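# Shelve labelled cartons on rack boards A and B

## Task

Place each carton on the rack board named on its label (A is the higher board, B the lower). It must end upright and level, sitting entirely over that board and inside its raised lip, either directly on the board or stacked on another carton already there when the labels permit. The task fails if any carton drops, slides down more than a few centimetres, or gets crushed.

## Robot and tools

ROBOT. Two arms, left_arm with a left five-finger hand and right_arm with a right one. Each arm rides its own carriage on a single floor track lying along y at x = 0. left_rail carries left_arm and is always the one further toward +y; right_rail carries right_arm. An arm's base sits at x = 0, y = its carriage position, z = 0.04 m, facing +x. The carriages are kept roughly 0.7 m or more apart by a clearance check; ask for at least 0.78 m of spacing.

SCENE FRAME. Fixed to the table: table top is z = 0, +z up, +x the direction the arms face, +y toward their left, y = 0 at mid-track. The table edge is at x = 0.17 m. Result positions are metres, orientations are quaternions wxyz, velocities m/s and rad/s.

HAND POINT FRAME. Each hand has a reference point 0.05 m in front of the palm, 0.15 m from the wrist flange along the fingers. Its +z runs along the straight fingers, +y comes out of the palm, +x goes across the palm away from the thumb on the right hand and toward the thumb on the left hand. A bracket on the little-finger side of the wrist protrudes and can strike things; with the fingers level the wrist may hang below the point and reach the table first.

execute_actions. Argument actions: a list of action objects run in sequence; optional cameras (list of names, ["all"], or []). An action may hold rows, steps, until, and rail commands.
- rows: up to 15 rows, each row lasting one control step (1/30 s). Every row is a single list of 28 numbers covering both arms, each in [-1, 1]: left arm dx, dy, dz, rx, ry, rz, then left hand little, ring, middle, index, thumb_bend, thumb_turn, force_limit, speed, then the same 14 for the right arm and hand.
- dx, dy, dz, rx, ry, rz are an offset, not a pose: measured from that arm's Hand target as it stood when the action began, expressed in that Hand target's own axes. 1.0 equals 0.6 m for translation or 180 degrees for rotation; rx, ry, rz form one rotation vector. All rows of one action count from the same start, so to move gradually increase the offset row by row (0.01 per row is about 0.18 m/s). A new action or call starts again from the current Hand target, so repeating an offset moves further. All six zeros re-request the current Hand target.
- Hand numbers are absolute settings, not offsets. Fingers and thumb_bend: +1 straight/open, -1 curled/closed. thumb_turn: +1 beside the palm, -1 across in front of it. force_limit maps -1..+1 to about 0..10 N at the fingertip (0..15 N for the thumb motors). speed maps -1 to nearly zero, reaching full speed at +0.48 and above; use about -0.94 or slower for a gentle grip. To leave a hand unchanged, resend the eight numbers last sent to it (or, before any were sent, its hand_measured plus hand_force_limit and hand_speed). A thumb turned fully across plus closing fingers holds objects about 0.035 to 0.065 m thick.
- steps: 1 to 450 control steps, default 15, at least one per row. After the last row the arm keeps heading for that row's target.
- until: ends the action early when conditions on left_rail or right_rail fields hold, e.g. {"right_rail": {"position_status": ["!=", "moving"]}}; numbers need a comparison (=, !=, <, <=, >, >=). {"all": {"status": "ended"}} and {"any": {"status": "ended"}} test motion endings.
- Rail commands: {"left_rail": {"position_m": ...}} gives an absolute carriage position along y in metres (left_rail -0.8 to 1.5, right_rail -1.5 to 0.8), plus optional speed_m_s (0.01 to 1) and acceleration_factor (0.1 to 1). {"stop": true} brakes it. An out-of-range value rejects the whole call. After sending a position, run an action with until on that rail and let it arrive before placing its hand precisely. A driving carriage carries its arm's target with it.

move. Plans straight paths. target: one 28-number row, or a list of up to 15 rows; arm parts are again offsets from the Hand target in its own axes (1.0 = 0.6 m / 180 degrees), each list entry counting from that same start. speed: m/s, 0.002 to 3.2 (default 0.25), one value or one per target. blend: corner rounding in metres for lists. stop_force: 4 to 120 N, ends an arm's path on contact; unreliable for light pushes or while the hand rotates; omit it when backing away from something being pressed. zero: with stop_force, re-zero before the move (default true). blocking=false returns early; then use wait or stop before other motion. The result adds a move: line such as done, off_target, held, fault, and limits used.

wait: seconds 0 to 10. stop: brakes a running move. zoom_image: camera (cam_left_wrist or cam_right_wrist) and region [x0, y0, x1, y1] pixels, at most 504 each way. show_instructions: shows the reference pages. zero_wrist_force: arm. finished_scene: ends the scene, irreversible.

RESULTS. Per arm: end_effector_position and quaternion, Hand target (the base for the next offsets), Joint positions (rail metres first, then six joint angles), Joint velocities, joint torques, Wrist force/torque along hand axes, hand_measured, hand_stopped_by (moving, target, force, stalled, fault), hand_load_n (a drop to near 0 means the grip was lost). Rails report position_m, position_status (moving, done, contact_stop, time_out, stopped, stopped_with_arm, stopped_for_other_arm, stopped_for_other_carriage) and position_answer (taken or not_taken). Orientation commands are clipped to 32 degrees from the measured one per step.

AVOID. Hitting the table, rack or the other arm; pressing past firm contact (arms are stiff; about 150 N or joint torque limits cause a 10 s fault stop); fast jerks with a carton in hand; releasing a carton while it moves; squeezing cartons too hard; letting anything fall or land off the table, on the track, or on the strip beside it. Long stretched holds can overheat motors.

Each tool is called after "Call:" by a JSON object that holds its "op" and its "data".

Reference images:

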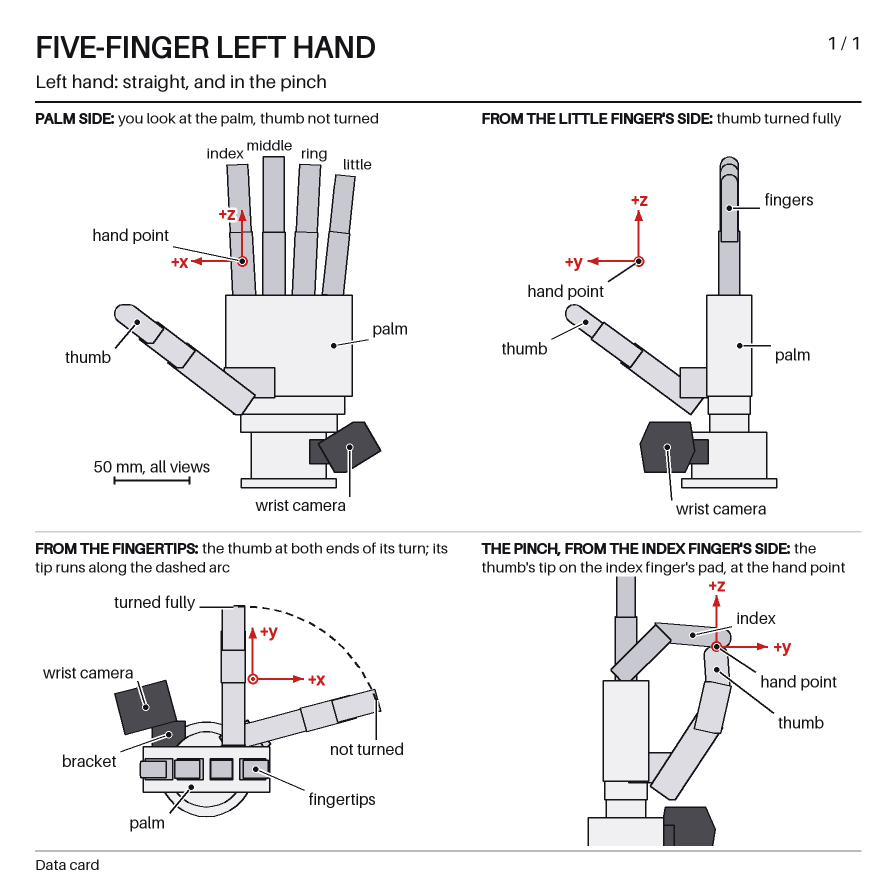

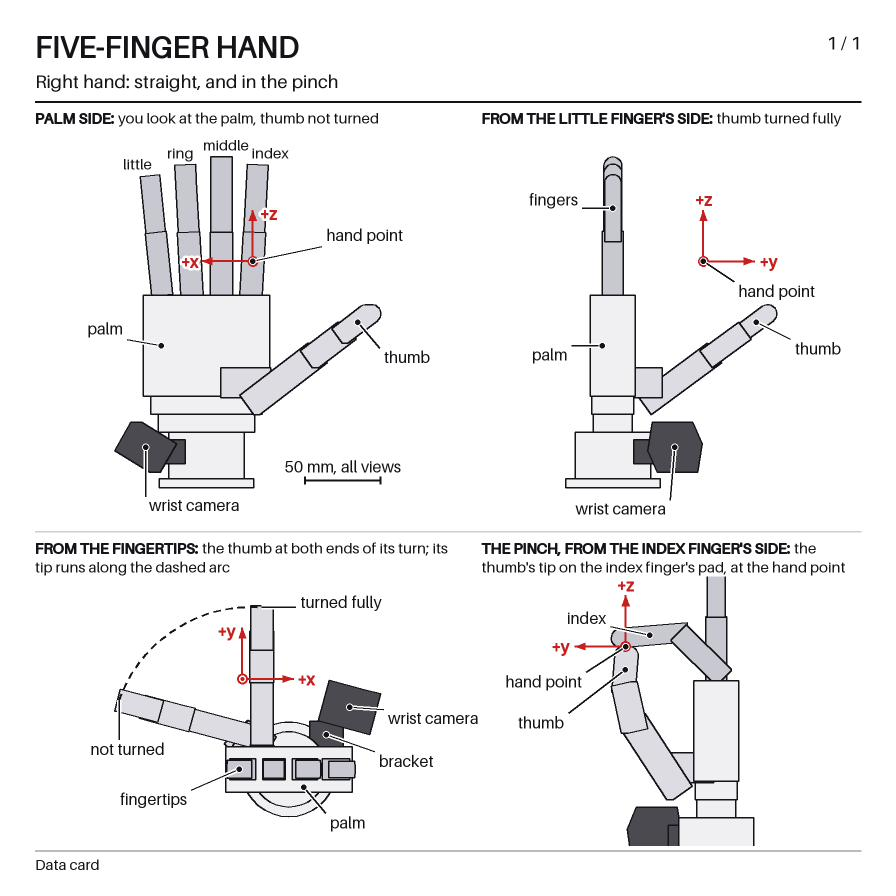

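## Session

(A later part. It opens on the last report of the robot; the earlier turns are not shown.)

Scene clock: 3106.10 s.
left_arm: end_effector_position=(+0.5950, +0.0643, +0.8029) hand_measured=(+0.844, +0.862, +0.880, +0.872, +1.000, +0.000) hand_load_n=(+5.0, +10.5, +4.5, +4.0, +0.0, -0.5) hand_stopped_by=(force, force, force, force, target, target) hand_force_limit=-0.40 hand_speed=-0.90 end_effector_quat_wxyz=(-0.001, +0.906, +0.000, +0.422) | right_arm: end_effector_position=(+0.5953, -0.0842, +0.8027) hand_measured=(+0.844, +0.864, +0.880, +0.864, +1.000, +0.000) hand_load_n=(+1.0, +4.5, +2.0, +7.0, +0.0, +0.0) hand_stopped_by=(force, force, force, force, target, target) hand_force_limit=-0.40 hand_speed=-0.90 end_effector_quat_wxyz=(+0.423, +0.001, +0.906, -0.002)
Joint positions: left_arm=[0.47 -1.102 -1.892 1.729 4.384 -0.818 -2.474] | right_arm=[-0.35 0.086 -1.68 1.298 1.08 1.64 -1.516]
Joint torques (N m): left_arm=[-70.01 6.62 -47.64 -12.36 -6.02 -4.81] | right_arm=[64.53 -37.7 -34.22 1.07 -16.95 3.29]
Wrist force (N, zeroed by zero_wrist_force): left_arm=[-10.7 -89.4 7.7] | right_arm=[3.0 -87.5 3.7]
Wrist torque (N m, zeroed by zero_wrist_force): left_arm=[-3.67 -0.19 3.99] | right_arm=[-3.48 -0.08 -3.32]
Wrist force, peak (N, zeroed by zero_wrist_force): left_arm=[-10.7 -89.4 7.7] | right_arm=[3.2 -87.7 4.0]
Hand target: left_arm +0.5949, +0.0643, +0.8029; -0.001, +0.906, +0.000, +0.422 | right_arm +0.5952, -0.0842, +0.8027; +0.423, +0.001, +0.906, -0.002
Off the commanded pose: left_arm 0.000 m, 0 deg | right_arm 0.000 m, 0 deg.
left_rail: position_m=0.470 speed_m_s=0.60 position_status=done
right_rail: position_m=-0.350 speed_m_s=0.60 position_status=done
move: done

Call:
{"op": "move", "data": {"target": [-0.1045,-0.0180,-0.1245,0,0,0,0.6,0.6,0.6,0.6,1,0,-0.4,-0.9,0.1045,0.0160,-0.1245,0,0,0,0.6,0.6,0.6,0.6,1,0,-0.4,-0.9], "speed": 0.06}}

Scene clock: 3114.80 s.
left_arm: end_effector_position=(+0.4974, +0.0750, +0.8029) hand_measured=(+0.844, +0.864, +0.880, +0.872, +1.000, +0.000) hand_load_n=(+6.0, +11.5, +5.5, +5.0, +0.0, +0.0) hand_stopped_by=(force, force, force, force, target, target) hand_force_limit=-0.40 hand_speed=-0.90 end_effector_quat_wxyz=(-0.001, +0.906, +0.000, +0.422) | right_arm: end_effector_position=(+0.4978, -0.0743, +0.8026) hand_measured=(+0.844, +0.864, +0.880, +0.864, +1.000, +0.000) hand_load_n=(+1.0, +5.0, +2.0, +7.0, +0.0, +0.0) hand_stopped_by=(force, force, force, force, target, target) hand_force_limit=-0.40 hand_speed=-0.90 end_effector_quat_wxyz=(+0.423, +0.001, +0.906, -0.002)
Joint positions: left_arm=[0.47 -1.302 -2.03 1.772 4.667 -0.74 -2.738] | right_arm=[-0.35 0.147 -1.811 1.404 1.11 1.687 -1.476]
Joint torques (N m): left_arm=[-43.83 2.03 -62.12 -10.85 2.92 -4.01] | right_arm=[43.3 -26.28 -33.7 0.85 -9.42 2.75]
Wrist force (N, zeroed by zero_wrist_force): left_arm=[-8.9 -52.5 7.9] | right_arm=[4.4 -50.9 3.0]
Wrist torque (N m, zeroed by zero_wrist_force): left_arm=[-1.35 -0.27 2.28] | right_arm=[-1.38 -0.20 -1.63]
Wrist force, peak (N, zeroed by zero_wrist_force): left_arm=[-10.7 -90.5 7.8] | right_arm=[3.2 -89.0 3.9]
Hand target: left_arm +0.4974, +0.0750, +0.8030; -0.001, +0.906, +0.000, +0.422 | right_arm +0.4977, -0.0743, +0.8026; +0.423, +0.001, +0.906, -0.002
Off the commanded pose: left_arm 0.000 m, 0 deg | right_arm 0.000 m, 0 deg.
left_rail: position_m=0.470 speed_m_s=0.60 position_status=done
right_rail: position_m=-0.350 speed_m_s=0.60 position_status=done
move: done

Call:
{"op": "move", "data": {"target": [-0.1232,0.0003,0.1034,0,0,0,0.6,0.6,0.6,0.6,1,0,-0.4,-0.9,0.1232,0.0003,0.1034,0,0,0,0.6,0.6,0.6,0.6,1,0,-0.4,-0.9], "speed": 0.06}}

Call:
{"op": "move", "data": {"target": [-0.1232,0.0003,0.1034,0,0,0,0.6,0.6,0.6,0.6,1,0,-0.4,-0.9,0.1232,0.0003,0.1034,0,0,0,0.6,0.6,0.6,0.6,1,0,-0.4,-0.9], "speed": 0.06}}

Scene clock: 3123.63 s.
left_arm: end_effector_position=(+0.4973, +0.0751, +0.7066) hand_measured=(+0.844, +0.864, +0.880, +0.872, +1.000, +0.000) hand_load_n=(+6.5, +12.0, +6.0, +5.0, +0.0, +0.0) hand_stopped_by=(force, force, force, force, target, target) hand_force_limit=-0.40 hand_speed=-0.90 end_effector_quat_wxyz=(-0.001, +0.906, +0.000, +0.422) | right_arm: end_effector_position=(+0.4979, -0.0743, +0.7062) hand_measured=(+0.844, +0.864, +0.880, +0.864, +1.000, +0.000) hand_load_n=(+0.5, +4.5, +1.5, +6.5, +0.0, +0.0) hand_stopped_by=(force, force, force, force, target, target) hand_force_limit=-0.40 hand_speed=-0.90 end_effector_quat_wxyz=(+0.423, +0.001, +0.906, -0.002)
Joint positions: left_arm=[0.47 -1.302 -2.059 1.958 4.51 -0.74 -2.738] | right_arm=[-0.35 0.147 -1.861 1.617 0.946 1.687 -1.476]
Joint torques (N m): left_arm=[-36.01 -5.3 -50.33 -15.45 3.39 2.17] | right_arm=[3.53 -24.08 -37.95 -4.04 -13.08 -1.29]
Wrist force (N, zeroed by zero_wrist_force): left_arm=[-8.5 -45.4 8.9] | right_arm=[5.1 -43.9 2.0]
Wrist torque (N m, zeroed by zero_wrist_force): left_arm=[-0.84 -0.20 1.85] | right_arm=[-1.21 -0.21 -1.47]
Wrist force, peak (N, zeroed by zero_wrist_force): left_arm=[-9.2 -53.1 8.0] | right_arm=[4.0 -51.3 2.5]
Hand target: left_arm +0.4973, +0.0751, +0.7065; -0.001, +0.906, +0.000, +0.422 | right_arm +0.4979, -0.0743, +0.7061; +0.423, +0.001, +0.906, -0.002
Off the commanded pose: left_arm 0.000 m, 0 deg | right_arm 0.000 m, 0 deg.
left_rail: position_m=0.470 speed_m_s=0.60 position_status=done
right_rail: position_m=-0.350 speed_m_s=0.60 position_status=done
move: done

Scene clock: 3125.70 s.
left_arm: end_effector_position=(+0.4972, +0.0751, +0.6101) hand_measured=(+0.844, +0.864, +0.880, +0.872, +1.000, +0.000) hand_load_n=(+6.5, +12.5, +6.5, +6.0, -0.5, +0.0) hand_stopped_by=(force, force, force, force, target, target) hand_force_limit=-0.40 hand_speed=-0.90 end_effector_quat_wxyz=(-0.001, +0.906, +0.000, +0.422) | right_arm: end_effector_position=(+0.4980, -0.0744, +0.6097) hand_measured=(+0.844, +0.864, +0.880, +0.864, +1.000, +0.000) hand_load_n=(+0.5, +4.0, +1.5, +6.0, +0.0, +0.0) hand_stopped_by=(force, force, force, force, target, target) hand_force_limit=-0.40 hand_speed=-0.90 end_effector_quat_wxyz=(+0.423, +0.001, +0.906, -0.002)
Joint positions: left_arm=[0.47 -1.302 -2.062 2.129 4.343 -0.74 -2.738] | right_arm=[-0.35 0.147 -1.887 1.806 0.783 1.687 -1.476]
Joint torques (N m): left_arm=[-20.54 12.07 -51.88 -14.59 3.29 2.42] | right_arm=[0.33 -24.48 -35.57 -3.69 -10.95 -2.74]
Wrist force (N, zeroed by zero_wrist_force): left_arm=[-7.3 -37.1 10.3] | right_arm=[5.7 -36.1 0.4]
Wrist torque (N m, zeroed by zero_wrist_force): left_arm=[-0.32 -0.22 1.36] | right_arm=[-0.92 -0.20 -1.20]
Wrist force, peak (N, zeroed by zero_wrist_force): left_arm=[-8.4 -45.3 9.1] | right_arm=[4.6 -44.0 1.3]
Hand target: left_arm +0.4973, +0.0751, +0.6100; -0.001, +0.906, +0.000, +0.422 | right_arm +0.4980, -0.0744, +0.6096; +0.423, +0.001, +0.906, -0.002
Off the commanded pose: left_arm 0.000 m, 0 deg | right_arm 0.000 m, 0 deg.
left_rail: position_m=0.470 speed_m_s=0.60 position_status=done
right_rail: position_m=-0.350 speed_m_s=0.60 position_status=done
move: done

Call:
{"op": "move", "data": {"target": [-0.1232,0.0006,0.1034,0,0,0,0.6,0.6,0.6,0.6,1,0,-0.4,-0.9,0.1232,0.0006,0.1034,0,0,0,0.6,0.6,0.6,0.6,1,0,-0.4,-0.9], "speed": 0.06}}

Call:
{"op": "move", "data": {"target": [-0.1232,0.0004,0.1034,0,0,0,0.6,0.6,0.6,0.6,1,0,-0.4,-0.9,0.1232,0.0004,0.1034,0,0,0,0.6,0.6,0.6,0.6,1,0,-0.4,-0.9], "speed": 0.06}}

Scene clock: 3133.10 s.
left_arm: end_effector_position=(+0.4971, +0.0749, +0.5136) hand_measured=(+0.844, +0.864, +0.880, +0.872, +1.000, +0.000) hand_load_n=(+6.5, +12.0, +6.5, +6.0, +0.0, +0.0) hand_stopped_by=(force, force, force, force, target, target) hand_force_limit=-0.40 hand_speed=-0.90 end_effector_quat_wxyz=(-0.001, +0.906, +0.000, +0.422) | right_arm: end_effector_position=(+0.4981, -0.0743, +0.5132) hand_measured=(+0.844, +0.864, +0.880, +0.864, +1.000, +0.000) hand_load_n=(+0.5, +4.0, +1.0, +6.0, -0.5, +0.0) hand_stopped_by=(force, force, force, force, target, target) hand_force_limit=-0.40 hand_speed=-0.90 end_effector_quat_wxyz=(+0.423, +0.001, +0.906, -0.002)
Joint positions: left_arm=[0.47 -1.303 -2.031 2.284 4.156 -0.74 -2.739] | right_arm=[-0.35 0.147 -1.886 1.974 0.614 1.687 -1.476]
Joint torques (N m): left_arm=[-14.7 9.71 -58.58 -15.75 1.73 2.63] | right_arm=[33.86 -1.76 -38.4 -5.3 -8.79 2.01]
Wrist force (N, zeroed by zero_wrist_force): left_arm=[-6.7 -49.5 10.9] | right_arm=[6.4 -48.0 0.0]
Wrist torque (N m, zeroed by zero_wrist_force): left_arm=[-0.96 -0.19 1.75] | right_arm=[-1.52 -0.18 -1.74]
Wrist force, peak (N, zeroed by zero_wrist_force): left_arm=[-6.7 -49.5 10.9] | right_arm=[6.4 -48.0 0.0]
Hand target: left_arm +0.4972, +0.0750, +0.5135; -0.001, +0.906, +0.000, +0.422 | right_arm +0.4981, -0.0742, +0.5131; +0.423, +0.001, +0.906, -0.002
Off the commanded pose: left_arm 0.000 m, 0 deg | right_arm 0.000 m, 0 deg.
left_rail: position_m=0.470 speed_m_s=0.60 position_status=done
right_rail: position_m=-0.350 speed_m_s=0.60 position_status=done
move: done

Scene clock: 3135.20 s.
left_arm: end_effector_position=(+0.4971, +0.0750, +0.4170) hand_measured=(+0.844, +0.864, +0.880, +0.872, +1.000, +0.000) hand_load_n=(+6.5, +12.5, +7.0, +7.0, -0.5, +0.0) hand_stopped_by=(force, force, force, force, target, target) hand_force_limit=-0.40 hand_speed=-0.90 end_effector_quat_wxyz=(-0.001, +0.906, +0.000, +0.422) | right_arm: end_effector_position=(+0.4982, -0.0742, +0.4166) hand_measured=(+0.844, +0.864, +0.880, +0.864, +1.000, +0.000) hand_load_n=(+0.5, +4.0, +1.0, +5.5, +0.0, +0.0) hand_stopped_by=(force, force, force, force, target, target) hand_force_limit=-0.40 hand_speed=-0.90 end_effector_quat_wxyz=(+0.423, +0.001, +0.906, -0.002)
Joint positions: left_arm=[0.47 -1.303 -1.952 2.424 3.938 -0.74 -2.739] | right_arm=[-0.35 0.147 -1.854 2.125 0.432 1.687 -1.476]
Joint torques (N m): left_arm=[-4.76 2.93 -59.61 -15.67 0.19 2.69] | right_arm=[3.65 -2.42 -41.39 -4.82 -9.59 -1.25]
Wrist force (N, zeroed by zero_wrist_force): left_arm=[-6.0 -48.1 12.0] | right_arm=[7.4 -47.5 -1.6]
Wrist torque (N m, zeroed by zero_wrist_force): left_arm=[-0.72 -0.22 1.44] | right_arm=[-1.61 -0.19 -1.73]
Wrist force, peak (N, zeroed by zero_wrist_force): left_arm=[-6.1 -50.6 10.5] | right_arm=[6.3 -49.0 -0.8]
Hand target: left_arm +0.4971, +0.0750, +0.4170; -0.001, +0.906, +0.000, +0.422 | right_arm +0.4983, -0.0742, +0.4166; +0.423, +0.001, +0.906, -0.002
Off the commanded pose: left_arm 0.000 m, 0 deg | right_arm 0.000 m, 0 deg.
left_rail: position_m=0.470 speed_m_s=0.60 position_status=done
right_rail: position_m=-0.350 speed_m_s=0.60 position_status=done
move: done

Call:
{"op": "move", "data": {"target": [-0.1232,0.0004,0.1034,0,0,0,0.6,0.6,0.6,0.6,1,0,-0.4,-0.9,0.1232,0.0004,0.1034,0,0,0,0.6,0.6,0.6,0.6,1,0,-0.4,-0.9], "speed": 0.06}}

Call:
{"op": "move", "data": {"target": [-0.1232,0.0004,0.1034,0,0,0,0.6,0.6,0.6,0.6,1,0,-0.4,-0.9,0.1232,0.0004,0.1034,0,0,0,0.6,0.6,0.6,0.6,1,0,-0.4,-0.9], "speed": 0.06, "cameras": ["all"]}}

Scene clock: 3142.03 s.
left_arm: end_effector_position=(+0.4970, +0.0749, +0.3205) hand_measured=(+0.844, +0.864, +0.880, +0.872, +1.000, +0.000) hand_load_n=(+6.5, +13.0, +7.5, +7.5, -0.5, +0.0) hand_stopped_by=(force, force, force, force, target, target) hand_force_limit=-0.40 hand_speed=-0.90 end_effector_quat_wxyz=(-0.001, +0.906, +0.000, +0.422) | right_arm: end_effector_position=(+0.4984, -0.0742, +0.3201) hand_measured=(+0.842, +0.864, +0.880, +0.864, +1.000, +0.000) hand_load_n=(+0.5, +4.0, +0.5, +5.0, +0.0, +0.0) hand_stopped_by=(force, force, force, force, target, target) hand_force_limit=-0.40 hand_speed=-0.90 end_effector_quat_wxyz=(+0.423, +0.001, +0.906, -0.002)
Joint positions: left_arm=[0.47 -1.303 -1.806 2.541 3.675 -0.739 -2.739] | right_arm=[-0.35 0.147 -1.783 2.256 0.23 1.687 -1.476]
Joint torques (N m): left_arm=[-7.42 -5.4 -56.56 -15.84 -0.28 3.01] | right_arm=[13.89 -7.59 -39.73 -4.45 -7.31 0.9]
Wrist force (N, zeroed by zero_wrist_force): left_arm=[-5.1 -46.3 13.1] | right_arm=[8.0 -45.1 -2.8]
Wrist torque (N m, zeroed by zero_wrist_force): left_arm=[-0.53 -0.27 1.29] | right_arm=[-1.44 -0.16 -1.77]
Wrist force, peak (N, zeroed by zero_wrist_force): left_arm=[-6.1 -48.0 12.0] | right_arm=[7.3 -47.3 -1.4]
Hand target: left_arm +0.4971, +0.0750, +0.3205; -0.001, +0.906, +0.000, +0.422 | right_arm +0.4984, -0.0742, +0.3201; +0.423, +0.001, +0.906, -0.002
Off the commanded pose: left_arm 0.000 m, 0 deg | right_arm 0.000 m, 0 deg.
left_rail: position_m=0.470 speed_m_s=0.60 position_status=done
right_rail: position_m=-0.350 speed_m_s=0.60 position_status=done
move: done

Scene clock: 3144.20 s.
left_arm: end_effector_position=(+0.4970, +0.0750, +0.2240) hand_measured=(+0.844, +0.864, +0.880, +0.872, +1.000, +0.000) hand_load_n=(+7.0, +13.0, +7.5, +8.0, +0.0, +0.0) hand_stopped_by=(force, force, force, force, target, target) hand_force_limit=-0.40 hand_speed=-0.90 end_effector_quat_wxyz=(-0.001, +0.906, +0.000, +0.422) | right_arm: end_effector_position=(+0.4985, -0.0743, +0.2236) hand_measured=(+0.842, +0.864, +0.880, +0.864, +1.000, +0.000) hand_load_n=(+0.0, +3.5, +0.0, +4.5, +0.0, +0.0) hand_stopped_by=(force, force, force, force, target, target) hand_force_limit=-0.40 hand_speed=-0.90 end_effector_quat_wxyz=(+0.423, +0.001, +0.906, -0.002)
Joint positions: left_arm=[0.47 -1.303 -1.574 2.627 3.357 -0.739 -2.739] | right_arm=[-0.35 0.147 -1.665 2.364 0.004 1.687 -1.476]
Joint torques (N m): left_arm=[-6.52 -19.89 -48.05 -14.96 -2.5 3.18] | right_arm=[24.71 -14.7 -34.78 -5.05 -5.98 1.53]
Wrist force (N, zeroed by zero_wrist_force): left_arm=[-4.1 -43.5 14.5] | right_arm=[9.0 -42.7 -4.4]
Wrist torque (N m, zeroed by zero_wrist_force): left_arm=[-0.23 -0.33 1.09] | right_arm=[-1.43 -0.16 -1.65]
Wrist force, peak (N, zeroed by zero_wrist_force): left_arm=[-4.4 -47.2 13.1] | right_arm=[7.9 -45.8 -3.1]
Hand target: left_arm +0.4970, +0.0750, +0.2240; -0.001, +0.906, +0.000, +0.422 | right_arm +0.4985, -0.0742, +0.2236; +0.423, +0.001, +0.906, -0.002
Off the commanded pose: left_arm 0.000 m, 0 deg | right_arm 0.000 m, 0 deg.
left_rail: position_m=0.470 speed_m_s=0.60 position_status=done
right_rail: position_m=-0.350 speed_m_s=0.60 position_status=done
move: done
camera_calibration:
cam_left_wrist: T_world_to_cam=[[0.144548, 0.97608, 0.162398, -0.179807], [0.159546, -0.184965, 0.969708, -0.27901], [0.97655, -0.114259, -0.182466, -0.320758], [0, 0, 0, 1]] pos_world=[0.383742, 0.0872494, 0.241231]
cam_right_wrist: T_world_to_cam=[[-0.114268, 0.978083, -0.174057, 0.173275], [0.185075, 0.193095, 0.963567, -0.290922], [0.976058, 0.0778912, -0.203084, -0.317981], [0, 0, 0, 1]] pos_world=[0.38401, -0.0885338, 0.245906]

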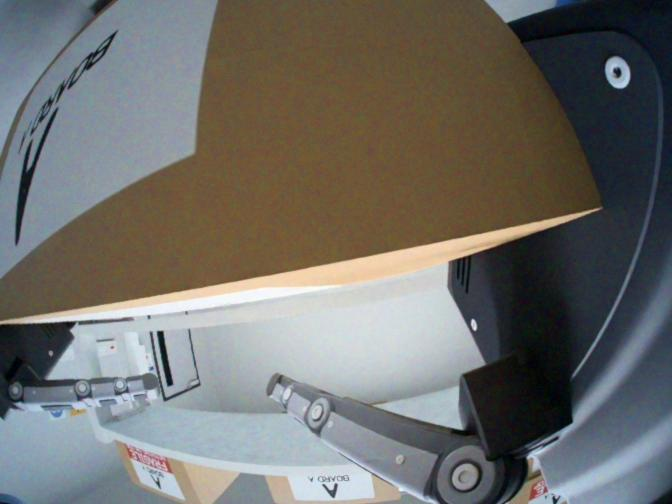

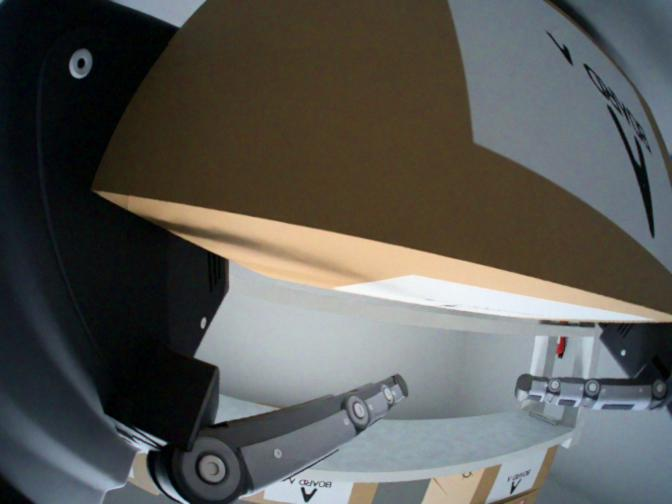

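Call:
{"op": "move", "data": {"target": [-0.0332,0,0.0279,0,0,0,0.6,0.6,0.6,0.6,1,0,-0.4,-0.9,0.0332,0,0.0279,0,0,0,0.6,0.6,0.6,0.6,1,0,-0.4,-0.9], "speed": 0.04}}

Call:
{"op": "move", "data": {"target": [-0.0255,0,0.0214,0,0,0,0.6,0.6,0.6,0.6,1,0,-0.4,-0.9,0.0255,0,0.0214,0,0,0,0.6,0.6,0.6,0.6,1,0,-0.4,-0.9], "speed": 0.015, "stop_force": 12}}

Scene clock: 3150.97 s.
left_arm: end_effector_position=(+0.4969, +0.0750, +0.1980) hand_measured=(+0.844, +0.864, +0.880, +0.872, +1.000, +0.000) hand_load_n=(+7.0, +13.5, +8.0, +8.0, -0.5, +0.0) hand_stopped_by=(force, force, force, force, target, target) hand_force_limit=-0.40 hand_speed=-0.90 end_effector_quat_wxyz=(-0.001, +0.906, +0.000, +0.422) | right_arm: end_effector_position=(+0.4986, -0.0743, +0.1976) hand_measured=(+0.842, +0.864, +0.880, +0.864, +1.000, +0.000) hand_load_n=(+0.5, +3.5, +0.0, +4.5, +0.0, +0.0) hand_stopped_by=(force, force, force, force, target, target) hand_force_limit=-0.40 hand_speed=-0.90 end_effector_quat_wxyz=(+0.423, +0.001, +0.906, -0.002)
Joint positions: left_arm=[0.47 -1.303 -1.496 2.643 3.264 -0.74 -2.739] | right_arm=[-0.35 0.147 -1.624 2.388 -0.062 1.687 -1.476]
Joint torques (N m): left_arm=[-8.92 -22.68 -44.33 -15.01 -2.91 3.12] | right_arm=[1.09 -19.67 -32 -5.42 -9.28 -1.28]
Wrist force (N, zeroed by zero_wrist_force): left_arm=[-4.0 -43.7 14.6] | right_arm=[8.9 -42.9 -4.3]
Wrist torque (N m, zeroed by zero_wrist_force): left_arm=[-0.29 -0.25 1.06] | right_arm=[-1.45 -0.13 -1.71]
Wrist force, peak (N, zeroed by zero_wrist_force): left_arm=[-3.6 -46.1 14.2] | right_arm=[8.5 -45.1 -4.5]
Hand target: left_arm +0.4970, +0.0750, +0.1979; -0.001, +0.906, +0.000, +0.422 | right_arm +0.4986, -0.0743, +0.1975; +0.423, +0.001, +0.906, -0.002
Off the commanded pose: left_arm 0.000 m, 0 deg | right_arm 0.000 m, 0 deg.
left_rail: position_m=0.470 speed_m_s=0.60 position_status=done
right_rail: position_m=-0.350 speed_m_s=0.60 position_status=done
move: done

Scene clock: 3152.90 s.
left_arm: end_effector_position=(+0.4970, +0.0751, +0.1877) hand_measured=(+0.844, +0.864, +0.880, +0.872, +1.000, +0.000) hand_load_n=(+4.0, +10.5, +5.5, +6.0, +0.0, +0.0) hand_stopped_by=(force, force, force, force, target, target) hand_force_limit=-0.40 hand_speed=-0.90 end_effector_quat_wxyz=(-0.001, +0.906, +0.000, +0.422) | right_arm: end_effector_position=(+0.4986, -0.0743, +0.1879) hand_measured=(+0.844, +0.864, +0.880, +0.864, +1.000, +0.000) hand_load_n=(+2.0, +5.0, +1.5, +5.0, -0.5, +0.0) hand_stopped_by=(force, force, force, force, target, target) hand_force_limit=-0.40 hand_speed=-0.90 end_effector_quat_wxyz=(+0.423, +0.001, +0.906, -0.002)
Joint positions: left_arm=[0.47 -1.303 -1.464 2.648 3.226 -0.74 -2.739] | right_arm=[-0.35 0.147 -1.608 2.397 -0.086 1.687 -1.476]
Joint torques (N m): left_arm=[-16.39 -47.33 -54.45 -7.75 -5.53 -0.21] | right_arm=[15.96 -41.4 -45.49 1.09 -10.73 -0.87]
Wrist force (N, zeroed by zero_wrist_force): left_arm=[-2.7 -38.0 8.4] | right_arm=[4.1 -37.2 -0.2]
Wrist torque (N m, zeroed by zero_wrist_force): left_arm=[-0.36 0.13 0.92] | right_arm=[-0.69 -0.39 -1.67]
Wrist force, peak (N, zeroed by zero_wrist_force): left_arm=[10.2 -51.5 -8.3] | right_arm=[8.6 -43.7 -4.6]
Hand target: left_arm +0.4970, +0.0750, +0.1877; -0.001, +0.906, +0.000, +0.422 (not the last commanded pose) | right_arm +0.4986, -0.0743, +0.1879; +0.423, +0.001, +0.906, -0.002 (not the last commanded pose)
Off the commanded pose: left_arm 0.010 m, 0 deg | right_arm 0.010 m, 0 deg.
left_rail: position_m=0.470 speed_m_s=0.60 position_status=done
right_rail: position_m=-0.350 speed_m_s=0.60 position_status=done
move: contact (left_arm, right_arm)

Call:
{"op": "move", "data": {"target": [-0.0015,0,0.0013,0,0,0,0.6,0.6,0.6,0.6,1,0,-0.4,-0.9,0.0015,0,0.0013,0,0,0,0.6,0.6,0.6,0.6,1,0,-0.4,-0.9], "speed": 0.01}}

Call:
{"op": "execute_actions", "data": {"actions": [{"rows":[[0,0,0,0,0,0,1,1,1,1,1,0,0,-0.5,0,0,0,0,0,0,1,1,1,1,1,0,0,-0.5]],"steps":45}]}}

Call:
{"op": "move", "data": {"target": [[0,-0.005,0,0,0,0,1,1,1,1,1,0,0,-0.5,0,-0.005,0,0,0,0,1,1,1,1,1,0,0,-0.5],[0,-0.045,0,0,0,0,1,1,1,1,1,0,0,-0.5,0,-0.045,0,0,0,0,1,1,1,1,1,0,0,-0.5],[0.5106,-0.045,-0.4287,0,0,0,1,1,1,1,1,0,0,-0.5,-0.5106,-0.045,-0.4287,0,0,0,1,1,1,1,1,0,0,-0.5]], "speed": [0.006,0.05,0.2], "cameras": ["all"]}}

Scene clock: 3162.17 s.
left_arm: end_effector_position=(+0.4970, +0.0751, +0.1866) hand_measured=(+0.844, +0.864, +0.880, +0.872, +1.000, +0.000) hand_load_n=(+4.0, +10.0, +5.5, +6.0, -0.5, +0.0) hand_stopped_by=(force, force, force, force, target, target) hand_force_limit=-0.40 hand_speed=-0.90 end_effector_quat_wxyz=(-0.001, +0.906, +0.000, +0.422) | right_arm: end_effector_position=(+0.4986, -0.0743, +0.1868) hand_measured=(+0.844, +0.864, +0.880, +0.864, +1.000, +0.000) hand_load_n=(+2.5, +5.0, +1.5, +5.0, +0.0, -0.5) hand_stopped_by=(force, force, force, force, target, target) hand_force_limit=-0.40 hand_speed=-0.90 end_effector_quat_wxyz=(+0.423, +0.001, +0.906, -0.002)
Joint positions: left_arm=[0.47 -1.303 -1.46 2.648 3.222 -0.74 -2.739] | right_arm=[-0.35 0.147 -1.606 2.398 -0.089 1.687 -1.476]
Joint torques (N m): left_arm=[-26.68 -11.72 -35.06 -8.89 -5.7 1.71] | right_arm=[29.09 -5.89 -23.74 -2.96 -11.03 0.37]
Wrist force (N, zeroed by zero_wrist_force): left_arm=[12.8 -49.2 -16.4] | right_arm=[-5.0 -44.8 -18.8]
Wrist torque (N m, zeroed by zero_wrist_force): left_arm=[0.51 0.83 1.96] | right_arm=[-0.09 -0.33 -2.43]
Wrist force, peak (N, zeroed by zero_wrist_force): left_arm=[13.2 -51.2 -18.5] | right_arm=[-3.8 -49.4 -19.0]
Hand target: left_arm +0.4970, +0.0751, +0.1865; -0.001, +0.906, +0.000, +0.422 | right_arm +0.4986, -0.0743, +0.1867; +0.423, +0.001, +0.906, -0.002
Off the commanded pose: left_arm 0.000 m, 0 deg | right_arm 0.000 m, 0 deg.
left_rail: position_m=0.470 speed_m_s=0.60 position_status=done
right_rail: position_m=-0.350 speed_m_s=0.60 position_status=done
move: done

Scene clock: 3163.87 s.
left_arm: end_effector_position=(+0.4970, +0.0751, +0.1865) hand_measured=(+1.000, +1.000, +1.000, +1.000, +1.000, +0.000) hand_load_n=(+0.0, +0.0, +0.0, +0.0, +0.0, +0.0) hand_stopped_by=(target, target, target, target, target, target) hand_force_limit=0.00 hand_speed=-0.50 end_effector_quat_wxyz=(-0.001, +0.906, +0.000, +0.422) | right_arm: end_effector_position=(+0.4986, -0.0743, +0.1867) hand_measured=(+1.000, +1.000, +1.000, +1.000, +1.000, +0.000) hand_load_n=(+0.0, +0.0, +0.0, +0.0, -0.5, +0.0) hand_stopped_by=(target, target, target, target, target, target) hand_force_limit=0.00 hand_speed=-0.50 end_effector_quat_wxyz=(+0.423, +0.001, +0.906, -0.002)
Joint positions: left_arm=[0.47 -1.303 -1.46 2.648 3.222 -0.74 -2.739] | right_arm=[-0.35 0.147 -1.606 2.398 -0.09 1.687 -1.476]
Joint torques (N m): left_arm=[-4.8 -37.57 -39.78 -10.8 -5.82 2.09] | right_arm=[9.87 -33.29 -46.13 -3.52 -4.9 -1.03]
Wrist force (N, zeroed by zero_wrist_force): left_arm=[1.4 -40.3 1.0] | right_arm=[4.1 -39.2 -3.9]
Wrist torque (N m, zeroed by zero_wrist_force): left_arm=[-1.88 0.18 1.24] | right_arm=[-1.98 -0.25 -2.02]
Wrist force, peak (N, zeroed by zero_wrist_force): left_arm=[13.2 -50.4 -19.1] | right_arm=[-6.0 -45.1 -20.0]
Hand target: left_arm +0.4970, +0.0751, +0.1865; -0.001, +0.906, +0.000, +0.422 | right_arm +0.4986, -0.0743, +0.1867; +0.423, +0.001, +0.906, -0.002
Off the commanded pose: left_arm 0.000 m, 0 deg | right_arm 0.000 m, 0 deg.
left_rail: position_m=0.470 speed_m_s=0.60 position_status=done
right_rail: position_m=-0.350 speed_m_s=0.60 position_status=done

Scene clock: 3167.93 s.
left_arm: end_effector_position=(+0.4972, +0.1011, +0.5866) hand_measured=(+1.000, +1.000, +1.000, +1.000, +1.000, +0.000) hand_load_n=(+0.0, +0.0, +0.0, +0.0, +0.0, +0.0) hand_stopped_by=(target, target, target, target, target, target) hand_force_limit=0.00 hand_speed=-0.50 end_effector_quat_wxyz=(-0.001, +0.906, +0.000, +0.422) | right_arm: end_effector_position=(+0.4979, -0.1003, +0.5867) hand_measured=(+1.000, +1.000, +1.000, +1.000, +1.000, +0.000) hand_load_n=(+0.0, -0.5, -0.5, +0.0, +0.0, +0.0) hand_stopped_by=(target, target, target, target, target, target) hand_force_limit=0.00 hand_speed=-0.50 end_effector_quat_wxyz=(+0.423, +0.001, +0.906, -0.002)
Joint positions: left_arm=[0.47 -1.284 -2.1 2.192 4.298 -0.745 -2.712] | right_arm=[-0.35 0.059 -1.921 1.868 0.751 1.619 -1.533]
Joint torques (N m): left_arm=[-18.75 9.23 -54.11 -1.53 5.3 -3.22] | right_arm=[15.99 0.13 -54.11 3.56 2.39 2.26]
Wrist force (N, zeroed by zero_wrist_force): left_arm=[-1.0 1.0 -0.4] | right_arm=[0.4 1.8 -1.1]
Wrist torque (N m, zeroed by zero_wrist_force): left_arm=[0.23 0.17 0.10] | right_arm=[0.38 -0.08 -0.18]
Wrist force, peak (N, zeroed by zero_wrist_force): left_arm=[1.2 -40.5 1.0] | right_arm=[4.2 -39.4 -3.4]
Hand target: left_arm +0.4972, +0.1011, +0.5866; -0.001, +0.906, +0.000, +0.422 | right_arm +0.4979, -0.1003, +0.5868; +0.423, +0.001, +0.906, -0.002
Off the commanded pose: left_arm 0.000 m, 0 deg | right_arm 0.000 m, 0 deg.
left_rail: position_m=0.470 speed_m_s=0.60 position_status=done
right_rail: position_m=-0.350 speed_m_s=0.60 position_status=done
move: done
camera_calibration:
cam_left_wrist: T_world_to_cam=[[0.144549, 0.976096, 0.1623, -0.264124], [0.159655, -0.184881, 0.969706, -0.625784], [0.976533, -0.114258, -0.182563, -0.251763], [0, 0, 0, 1]] pos_world=[0.383942, 0.113349, 0.603731]
cam_right_wrist: T_world_to_cam=[[-0.11436, 0.978079, -0.174021, 0.261936], [0.185058, 0.193077, 0.963574, -0.635624], [0.976051, 0.0779907, -0.203082, -0.241511], [0, 0, 0, 1]] pos_world=[0.38331, -0.114634, 0.609006]

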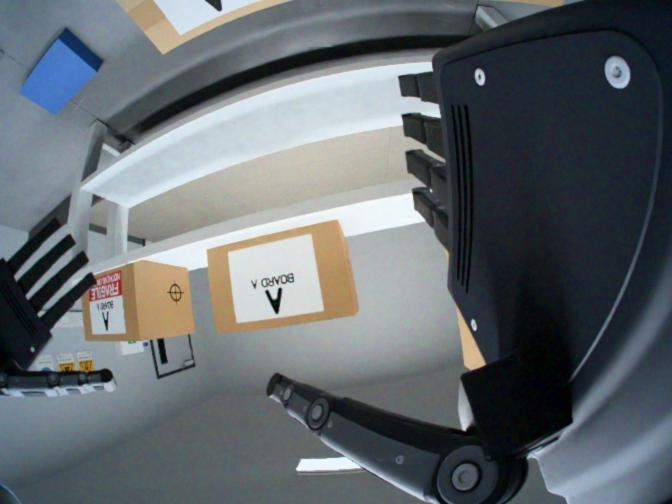

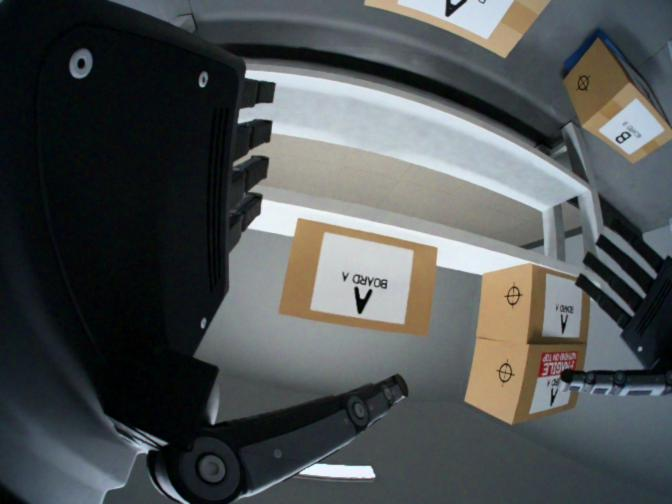

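Call:
{"op": "move", "data": {"target": [[0.1966,0,-0.1650,0,0,0,1,1,1,1,1,0,0,-0.5,-0.1966,0,-0.1650,0,0,0,1,1,1,1,1,0,0,-0.5],[0.5695,0.0463,0.2793,0,0,0,1,1,1,1,1,0,0,-0.5,-0.5685,-0.0585,0.2780,0,0,0,1,1,1,1,1,0,0,-0.5]], "speed": [0.2,0.15], "cameras": ["all"]}}

Scene clock: 3197.07 s.
left_arm: end_effector_position=(+0.8453, +0.0732, +0.7403) hand_measured=(+1.000, +1.000, +1.000, +1.000, +1.000, +0.000) hand_load_n=(+0.0, +0.0, +0.0, +0.0, +0.0, +0.0) hand_stopped_by=(target, target, target, target, target, target) hand_force_limit=0.00 hand_speed=-0.50 end_effector_quat_wxyz=(-0.001, +0.906, +0.000, +0.422) | right_arm: end_effector_position=(+0.8446, -0.1361, +0.7414) hand_measured=(+1.000, +1.000, +1.000, +1.000, +1.000, +0.000) hand_load_n=(+0.0, +0.0, +0.0, -0.5, -0.5, -0.5) hand_stopped_by=(target, target, target, target, target, target) hand_force_limit=0.00 hand_speed=-0.50 end_effector_quat_wxyz=(+0.423, +0.001, +0.906, -0.002)
Joint positions: left_arm=[0.47 -0.747 -1.533 1.573 3.956 -1.022 -2.107] | right_arm=[-0.35 -0.031 -1.333 1.04 0.99 1.55 -1.591]
Joint torques (N m): left_arm=[18.63 -34.68 -53.78 -7.45 -3.02 3.28] | right_arm=[-13.87 -51.65 -50.32 4.14 -2.06 -2.34]
Wrist force (N, zeroed by zero_wrist_force): left_arm=[-0.5 1.6 -0.7] | right_arm=[0.0 2.2 -1.7]
Wrist torque (N m, zeroed by zero_wrist_force): left_arm=[0.28 0.07 -0.15] | right_arm=[0.48 0.14 0.06]
Wrist force, peak (N, zeroed by zero_wrist_force): left_arm=[-1.5 2.1 -0.7] | right_arm=[1.0 2.5 -2.2]
Hand target: left_arm +0.8454, +0.0732, +0.7403; -0.001, +0.906, +0.000, +0.422 | right_arm +0.8446, -0.1361, +0.7414; +0.423, +0.001, +0.906, -0.002
Off the commanded pose: left_arm 0.000 m, 0 deg | right_arm 0.000 m, 0 deg.
left_rail: position_m=0.470 speed_m_s=0.60 position_status=done
right_rail: position_m=-0.350 speed_m_s=0.60 position_status=done
move: done
camera_calibration:
cam_left_wrist: T_world_to_cam=[[0.144466, 0.976092, 0.162398, -0.312184], [0.159661, -0.184964, 0.969689, -0.835643], [0.976544, -0.114159, -0.182565, -0.566818], [0, 0, 0, 1]] pos_world=[0.732043, 0.0854492, 0.757531]
cam_right_wrist: T_world_to_cam=[[-0.114362, 0.978077, -0.174031, 0.363433], [0.185057, 0.193088, 0.963572, -0.841952], [0.976051, 0.0779906, -0.203082, -0.545707], [0, 0, 0, 1]] pos_world=[0.73001, -0.150334, 0.763706]

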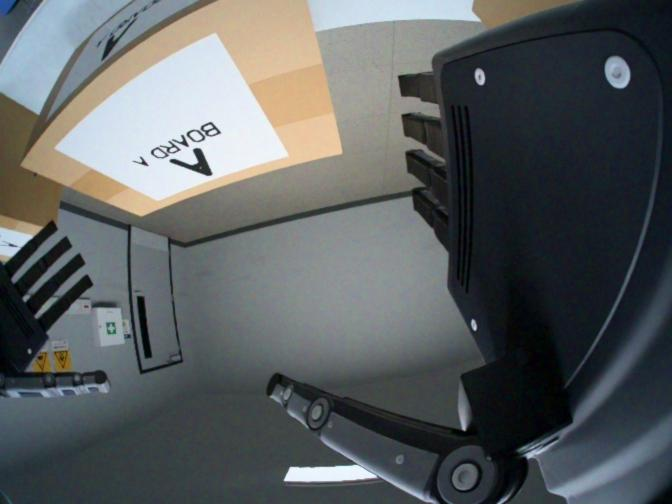

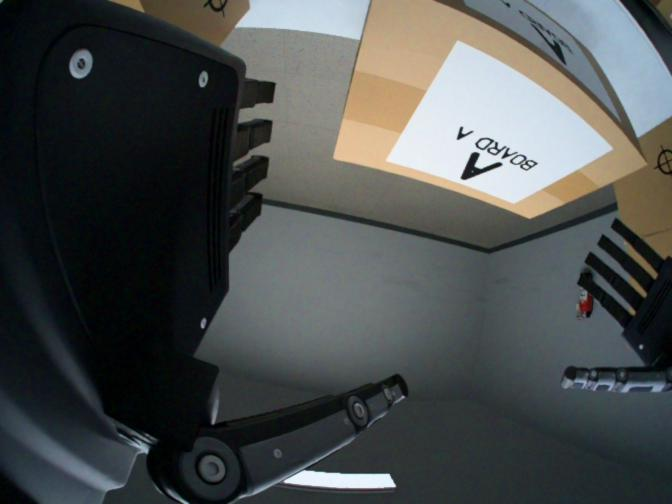

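Call:
{"op": "move", "data": {"target": [-0.1465,0,0.1361,0,0,0,1,1,1,1,1,0,0,-0.5,0.1469,0,0.1384,0,0,0,1,1,1,1,1,0,0,-0.5], "speed": 0.08, "cameras": ["all"]}}

Scene clock: 3209.63 s.
left_arm: end_effector_position=(+0.8513, +0.0735, +0.6206) hand_measured=(+1.000, +1.000, +1.000, +1.000, +1.000, +0.000) hand_load_n=(+0.0, +0.0, +0.0, -0.5, +0.0, +0.0) hand_stopped_by=(target, target, target, target, target, target) hand_force_limit=0.00 hand_speed=-0.50 end_effector_quat_wxyz=(-0.001, +0.906, +0.000, +0.422) | right_arm: end_effector_position=(+0.8517, -0.1364, +0.6207) hand_measured=(+1.000, +1.000, +1.000, +1.000, +1.000, +0.000) hand_load_n=(+0.0, +0.0, +0.0, +0.0, +0.0, +0.0) hand_stopped_by=(target, target, target, target, target, target) hand_force_limit=0.00 hand_speed=-0.50 end_effector_quat_wxyz=(+0.423, +0.001, +0.906, -0.002)
Joint positions: left_arm=[0.47 -0.74 -1.495 1.746 3.743 -1.026 -2.102] | right_arm=[-0.35 -0.032 -1.359 1.288 0.768 1.55 -1.591]
Joint torques (N m): left_arm=[20.4 -39.6 -36.04 -7.6 -3.04 3.36] | right_arm=[-19.48 -73.81 -32.37 -1.51 -3.24 -0.64]
Wrist force (N, zeroed by zero_wrist_force): left_arm=[-0.9 1.6 -0.7] | right_arm=[-0.1 2.2 -1.1]
Wrist torque (N m, zeroed by zero_wrist_force): left_arm=[0.24 0.15 -0.12] | right_arm=[0.38 0.10 0.00]
Wrist force, peak (N, zeroed by zero_wrist_force): left_arm=[-1.1 1.9 -0.5] | right_arm=[-1.1 2.2 -2.5]
Hand target: left_arm +0.8513, +0.0735, +0.6205; -0.001, +0.906, +0.000, +0.422 | right_arm +0.8518, -0.1364, +0.6205; +0.423, +0.001, +0.906, -0.002
Off the commanded pose: left_arm 0.000 m, 0 deg | right_arm 0.000 m, 0 deg.
left_rail: position_m=0.470 speed_m_s=0.60 position_status=done
right_rail: position_m=-0.350 speed_m_s=0.60 position_status=done
move: done
camera_calibration:
cam_left_wrist: T_world_to_cam=[[0.144466, 0.976092, 0.162398, -0.293904], [0.159661, -0.184964, 0.969689, -0.720474], [0.976544, -0.114159, -0.182565, -0.594496], [0, 0, 0, 1]] pos_world=[0.738043, 0.0857492, 0.637831]
cam_right_wrist: T_world_to_cam=[[-0.114363, 0.978076, -0.174037, 0.343548], [0.185056, 0.193094, 0.963571, -0.726921], [0.976051, 0.0779906, -0.203082, -0.577223], [0, 0, 0, 1]] pos_world=[0.73721, -0.150634, 0.643006]

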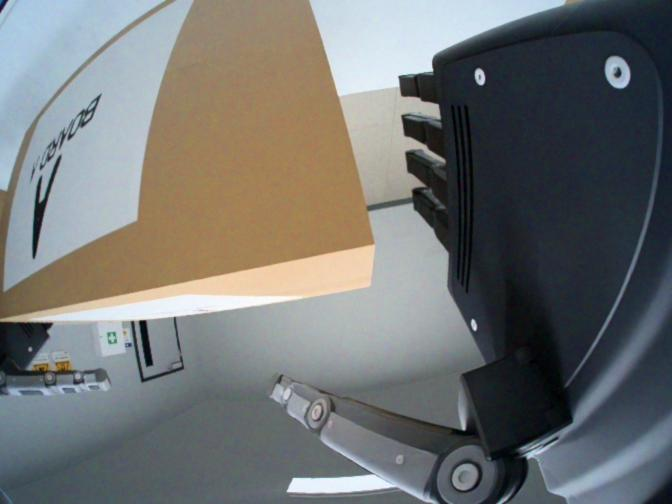

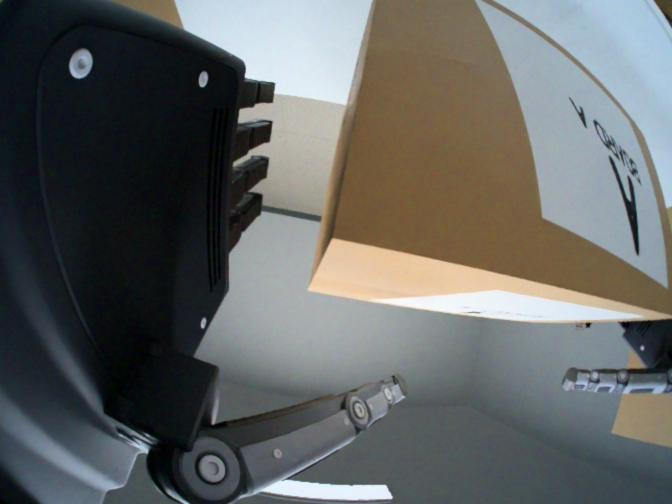

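Call:
{"op": "zero_wrist_force", "data": {"arm": "left_arm"}}

Call:
{"op": "zero_wrist_force", "data": {"arm": "right_arm"}}

Call:
{"op": "move", "data": {"target": [0,0.08,0,0,0,0,1,1,1,1,1,0,0,-0.5,0,0.08,0,0,0,0,1,1,1,1,1,0,0,-0.5], "speed": 0.01, "stop_force": 28}}

Call:
{"op": "move", "data": {"target": [0.00638,0,-0.00536,0,0,0,1,1,1,1,1,0,0,-0.5,-0.00638,0,-0.00536,0,0,0,1,1,1,1,1,0,0,-0.5], "speed": 0.02}}

Call:
{"op": "move", "data": {"target": [0,0.01,0,0,0,0,1,1,1,1,1,0,0,-0.5,0,0.01,0,0,0,0,1,1,1,1,1,0,0,-0.5], "speed": 0.003, "stop_force": 42, "zero": false}}

Call:
{"op": "move", "data": {"target": [0.00893,0,-0.0075,0,0,0,1,1,1,1,1,0,0,-0.5,-0.00893,0,-0.0075,0,0,0,1,1,1,1,1,0,0,-0.5], "speed": 0.02, "cameras": ["all"]}}

Wrist force sensor zeroed.

Wrist force sensor zeroed.

Scene clock: 3224.00 s.
left_arm: end_effector_position=(+0.8514, +0.0434, +0.6204) hand_measured=(+1.000, +1.000, +1.000, +1.000, +1.000, +0.000) hand_load_n=(+0.0, +0.0, +0.0, +0.0, +0.0, +0.0) hand_stopped_by=(target, target, target, target, target, target) hand_force_limit=0.00 hand_speed=-0.50 end_effector_quat_wxyz=(-0.001, +0.906, +0.000, +0.422) | right_arm: end_effector_position=(+0.8519, -0.1062, +0.6204) hand_measured=(+1.000, +1.000, +1.000, +1.000, +1.000, +0.000) hand_load_n=(+0.0, +0.0, +0.0, +0.0, -0.5, +0.0) hand_stopped_by=(target, target, target, target, target, target) hand_force_limit=0.00 hand_speed=-0.50 end_effector_quat_wxyz=(+0.423, +0.001, +0.906, -0.002)
Joint positions: left_arm=[0.47 -0.772 -1.473 1.719 3.762 -1.006 -2.13] | right_arm=[-0.35 0.017 -1.345 1.271 0.771 1.588 -1.56]
Joint torques (N m): left_arm=[-4.64 -58.7 -39.26 -8.36 -8.3 3.25] | right_arm=[8.58 -73.9 -32.35 -1.15 -8.53 -2.12]
Wrist force (N, zeroed by zero_wrist_force): left_arm=[1.7 -27.7 1.6] | right_arm=[-3.1 -29.7 -0.4]
Wrist torque (N m, zeroed by zero_wrist_force): left_arm=[-1.23 -0.01 1.12] | right_arm=[-1.23 0.13 -1.51]
Wrist force, peak (N, zeroed by zero_wrist_force): left_arm=[-0.7 -41.9 0.1] | right_arm=[1.1 -40.0 -1.5]
Hand target: left_arm +0.8514, +0.0434, +0.6204; -0.001, +0.906, +0.000, +0.422 (not the last commanded pose) | right_arm +0.8519, -0.1063, +0.6204; +0.423, +0.001, +0.906, -0.002 (not the last commanded pose)
Off the commanded pose: left_arm 0.018 m, 0 deg | right_arm 0.018 m, 0 deg.
left_rail: position_m=0.470 speed_m_s=0.60 position_status=done
right_rail: position_m=-0.350 speed_m_s=0.60 position_status=done
move: contact (left_arm, right_arm)

Scene clock: 3224.73 s.
left_arm: end_effector_position=(+0.8514, +0.0434, +0.6252) hand_measured=(+1.000, +1.000, +1.000, +1.000, +1.000, +0.000) hand_load_n=(+0.0, +0.0, +0.0, +0.0, +0.0, +0.0) hand_stopped_by=(target, target, target, target, target, target) hand_force_limit=0.00 hand_speed=-0.50 end_effector_quat_wxyz=(-0.001, +0.906, +0.000, +0.422) | right_arm: end_effector_position=(+0.8518, -0.1062, +0.6253) hand_measured=(+1.000, +1.000, +1.000, +1.000, +1.000, +0.000) hand_load_n=(+0.0, +0.0, +0.0, +0.5, +0.0, +0.0) hand_stopped_by=(target, target, target, target, target, target) hand_force_limit=0.00 hand_speed=-0.50 end_effector_quat_wxyz=(+0.423, +0.001, +0.906, -0.002)
Joint positions: left_arm=[0.47 -0.772 -1.475 1.713 3.77 -1.006 -2.13] | right_arm=[-0.35 0.017 -1.345 1.262 0.78 1.588 -1.56]
Joint torques (N m): left_arm=[-5.56 -62.74 -62.85 -4.43 -6.35 2.71] | right_arm=[10.51 -56.67 -54.07 2.19 -6.75 -0.95]
Wrist force (N, zeroed by zero_wrist_force): left_arm=[-5.5 -28.5 4.8] | right_arm=[4.8 -29.1 3.6]
Wrist torque (N m, zeroed by zero_wrist_force): left_arm=[-1.38 0.37 0.90] | right_arm=[-1.43 -0.30 -1.07]
Wrist force, peak (N, zeroed by zero_wrist_force): left_arm=[-5.1 -29.2 4.9] | right_arm=[4.8 -29.1 3.6]
Hand target: left_arm +0.8514, +0.0434, +0.6254; -0.001, +0.906, +0.000, +0.422 | right_arm +0.8518, -0.1062, +0.6254; +0.423, +0.001, +0.906, -0.002
Off the commanded pose: left_arm 0.000 m, 0 deg | right_arm 0.000 m, 0 deg.
left_rail: position_m=0.470 speed_m_s=0.60 position_status=done
right_rail: position_m=-0.350 speed_m_s=0.60 position_status=done
move: done

Scene clock: 3225.53 s.
left_arm: end_effector_position=(+0.8514, +0.0431, +0.6255) hand_measured=(+1.000, +1.000, +1.000, +1.000, +1.000, +0.000) hand_load_n=(+0.0, +0.0, +0.0, +0.0, +0.0, -0.5) hand_stopped_by=(target, target, target, target, target, target) hand_force_limit=0.00 hand_speed=-0.50 end_effector_quat_wxyz=(-0.001, +0.906, +0.000, +0.422) | right_arm: end_effector_position=(+0.8519, -0.1059, +0.6254) hand_measured=(+1.000, +1.000, +1.000, +1.000, +1.000, +0.000) hand_load_n=(+0.0, +0.0, +0.0, +0.0, +0.0, +0.0) hand_stopped_by=(target, target, target, target, target, target) hand_force_limit=0.00 hand_speed=-0.50 end_effector_quat_wxyz=(+0.423, +0.001, +0.906, -0.002)
Joint positions: left_arm=[0.47 -0.772 -1.475 1.712 3.771 -1.005 -2.13] | right_arm=[-0.35 0.017 -1.344 1.261 0.78 1.588 -1.56]
Joint torques (N m): left_arm=[-31.71 -55.63 -53.22 -8.68 -9.44 1.43] | right_arm=[19.66 -68.91 -47.19 1.52 -12.98 -0.82]
Wrist force (N, zeroed by zero_wrist_force): left_arm=[-5.5 -46.6 4.8] | right_arm=[4.6 -46.4 2.7]
Wrist torque (N m, zeroed by zero_wrist_force): left_arm=[-2.18 0.29 1.66] | right_arm=[-1.99 -0.15 -1.75]
Wrist force, peak (N, zeroed by zero_wrist_force): left_arm=[-6.0 -47.2 4.7] | right_arm=[4.9 -46.7 3.2]
Hand target: left_arm +0.8514, +0.0432, +0.6255; -0.001, +0.906, +0.000, +0.422 (not the last commanded pose) | right_arm +0.8519, -0.1060, +0.6254; +0.423, +0.001, +0.906, -0.002 (not the last commanded pose)
Off the commanded pose: left_arm 0.006 m, 0 deg | right_arm 0.006 m, 0 deg.
left_rail: position_m=0.470 speed_m_s=0.60 position_status=done
right_rail: position_m=-0.350 speed_m_s=0.60 position_status=done
move: contact (left_arm, right_arm)

Scene clock: 3226.33 s.
left_arm: end_effector_position=(+0.8514, +0.0432, +0.6324) hand_measured=(+1.000, +1.000, +1.000, +1.000, +1.000, +0.000) hand_load_n=(+0.0, +0.0, +0.0, +0.0, +0.0, +0.0) hand_stopped_by=(target, target, target, target, target, target) hand_force_limit=0.00 hand_speed=-0.50 end_effector_quat_wxyz=(-0.001, +0.906, +0.000, +0.422) | right_arm: end_effector_position=(+0.8519, -0.1060, +0.6323) hand_measured=(+1.000, +1.000, +1.000, +1.000, +1.000, +0.000) hand_load_n=(+0.0, +0.0, +0.0, +0.0, +0.0, +0.0) hand_stopped_by=(target, target, target, target, target, target) hand_force_limit=0.00 hand_speed=-0.50 end_effector_quat_wxyz=(+0.423, +0.001, +0.906, -0.002)
Joint positions: left_arm=[0.47 -0.772 -1.478 1.703 3.783 -1.005 -2.13] | right_arm=[-0.35 0.017 -1.343 1.248 0.793 1.588 -1.56]
Joint torques (N m): left_arm=[-27.66 -59.06 -64.6 -5.6 -10.7 2.01] | right_arm=[18.8 -56.72 -58.4 2.63 -11.45 -1.12]
Wrist force (N, zeroed by zero_wrist_force): left_arm=[-6.2 -44.0 5.0] | right_arm=[5.5 -44.0 5.0]
Wrist torque (N m, zeroed by zero_wrist_force): left_arm=[-2.12 0.34 1.64] | right_arm=[-2.05 -0.29 -1.64]
Wrist force, peak (N, zeroed by zero_wrist_force): left_arm=[-5.5 -46.7 4.8] | right_arm=[5.0 -45.9 2.6]
Hand target: left_arm +0.8514, +0.0432, +0.6325; -0.001, +0.906, +0.000, +0.422 | right_arm +0.8519, -0.1060, +0.6324; +0.423, +0.001, +0.906, -0.002
Off the commanded pose: left_arm 0.000 m, 0 deg | right_arm 0.000 m, 0 deg.
left_rail: position_m=0.470 speed_m_s=0.60 position_status=done
right_rail: position_m=-0.350 speed_m_s=0.60 position_status=done
move: done
camera_calibration:
cam_left_wrist: T_world_to_cam=[[0.144072, 0.97612, 0.162582, -0.265991], [0.159608, -0.185067, 0.969678, -0.737503], [0.976611, -0.113754, -0.18246, -0.596052], [0, 0, 0, 1]] pos_world=[0.738144, 0.0553486, 0.64963]
cam_right_wrist: T_world_to_cam=[[-0.113814, 0.978087, -0.174336, 0.315537], [0.185131, 0.193282, 0.963519, -0.744005], [0.976101, 0.0773865, -0.203073, -0.577461], [0, 0, 0, 1]] pos_world=[0.737311, -0.120132, 0.654606]

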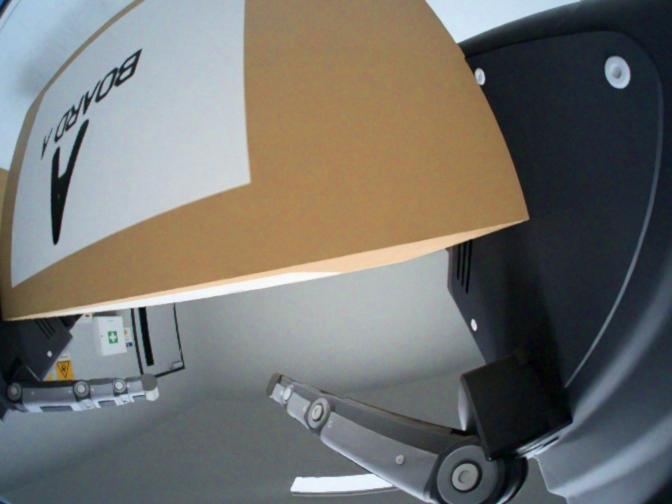

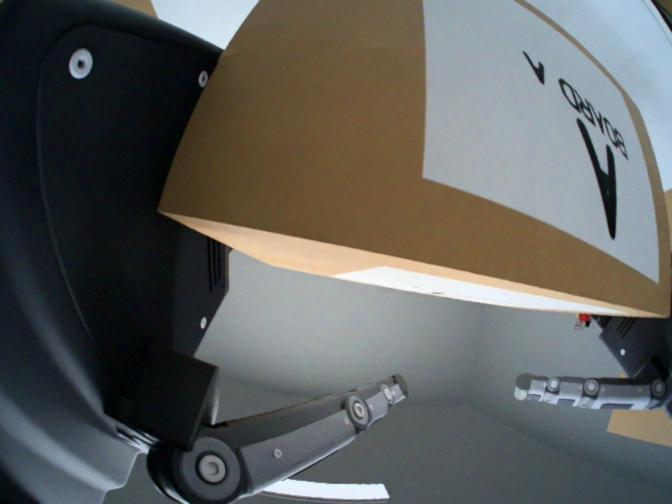

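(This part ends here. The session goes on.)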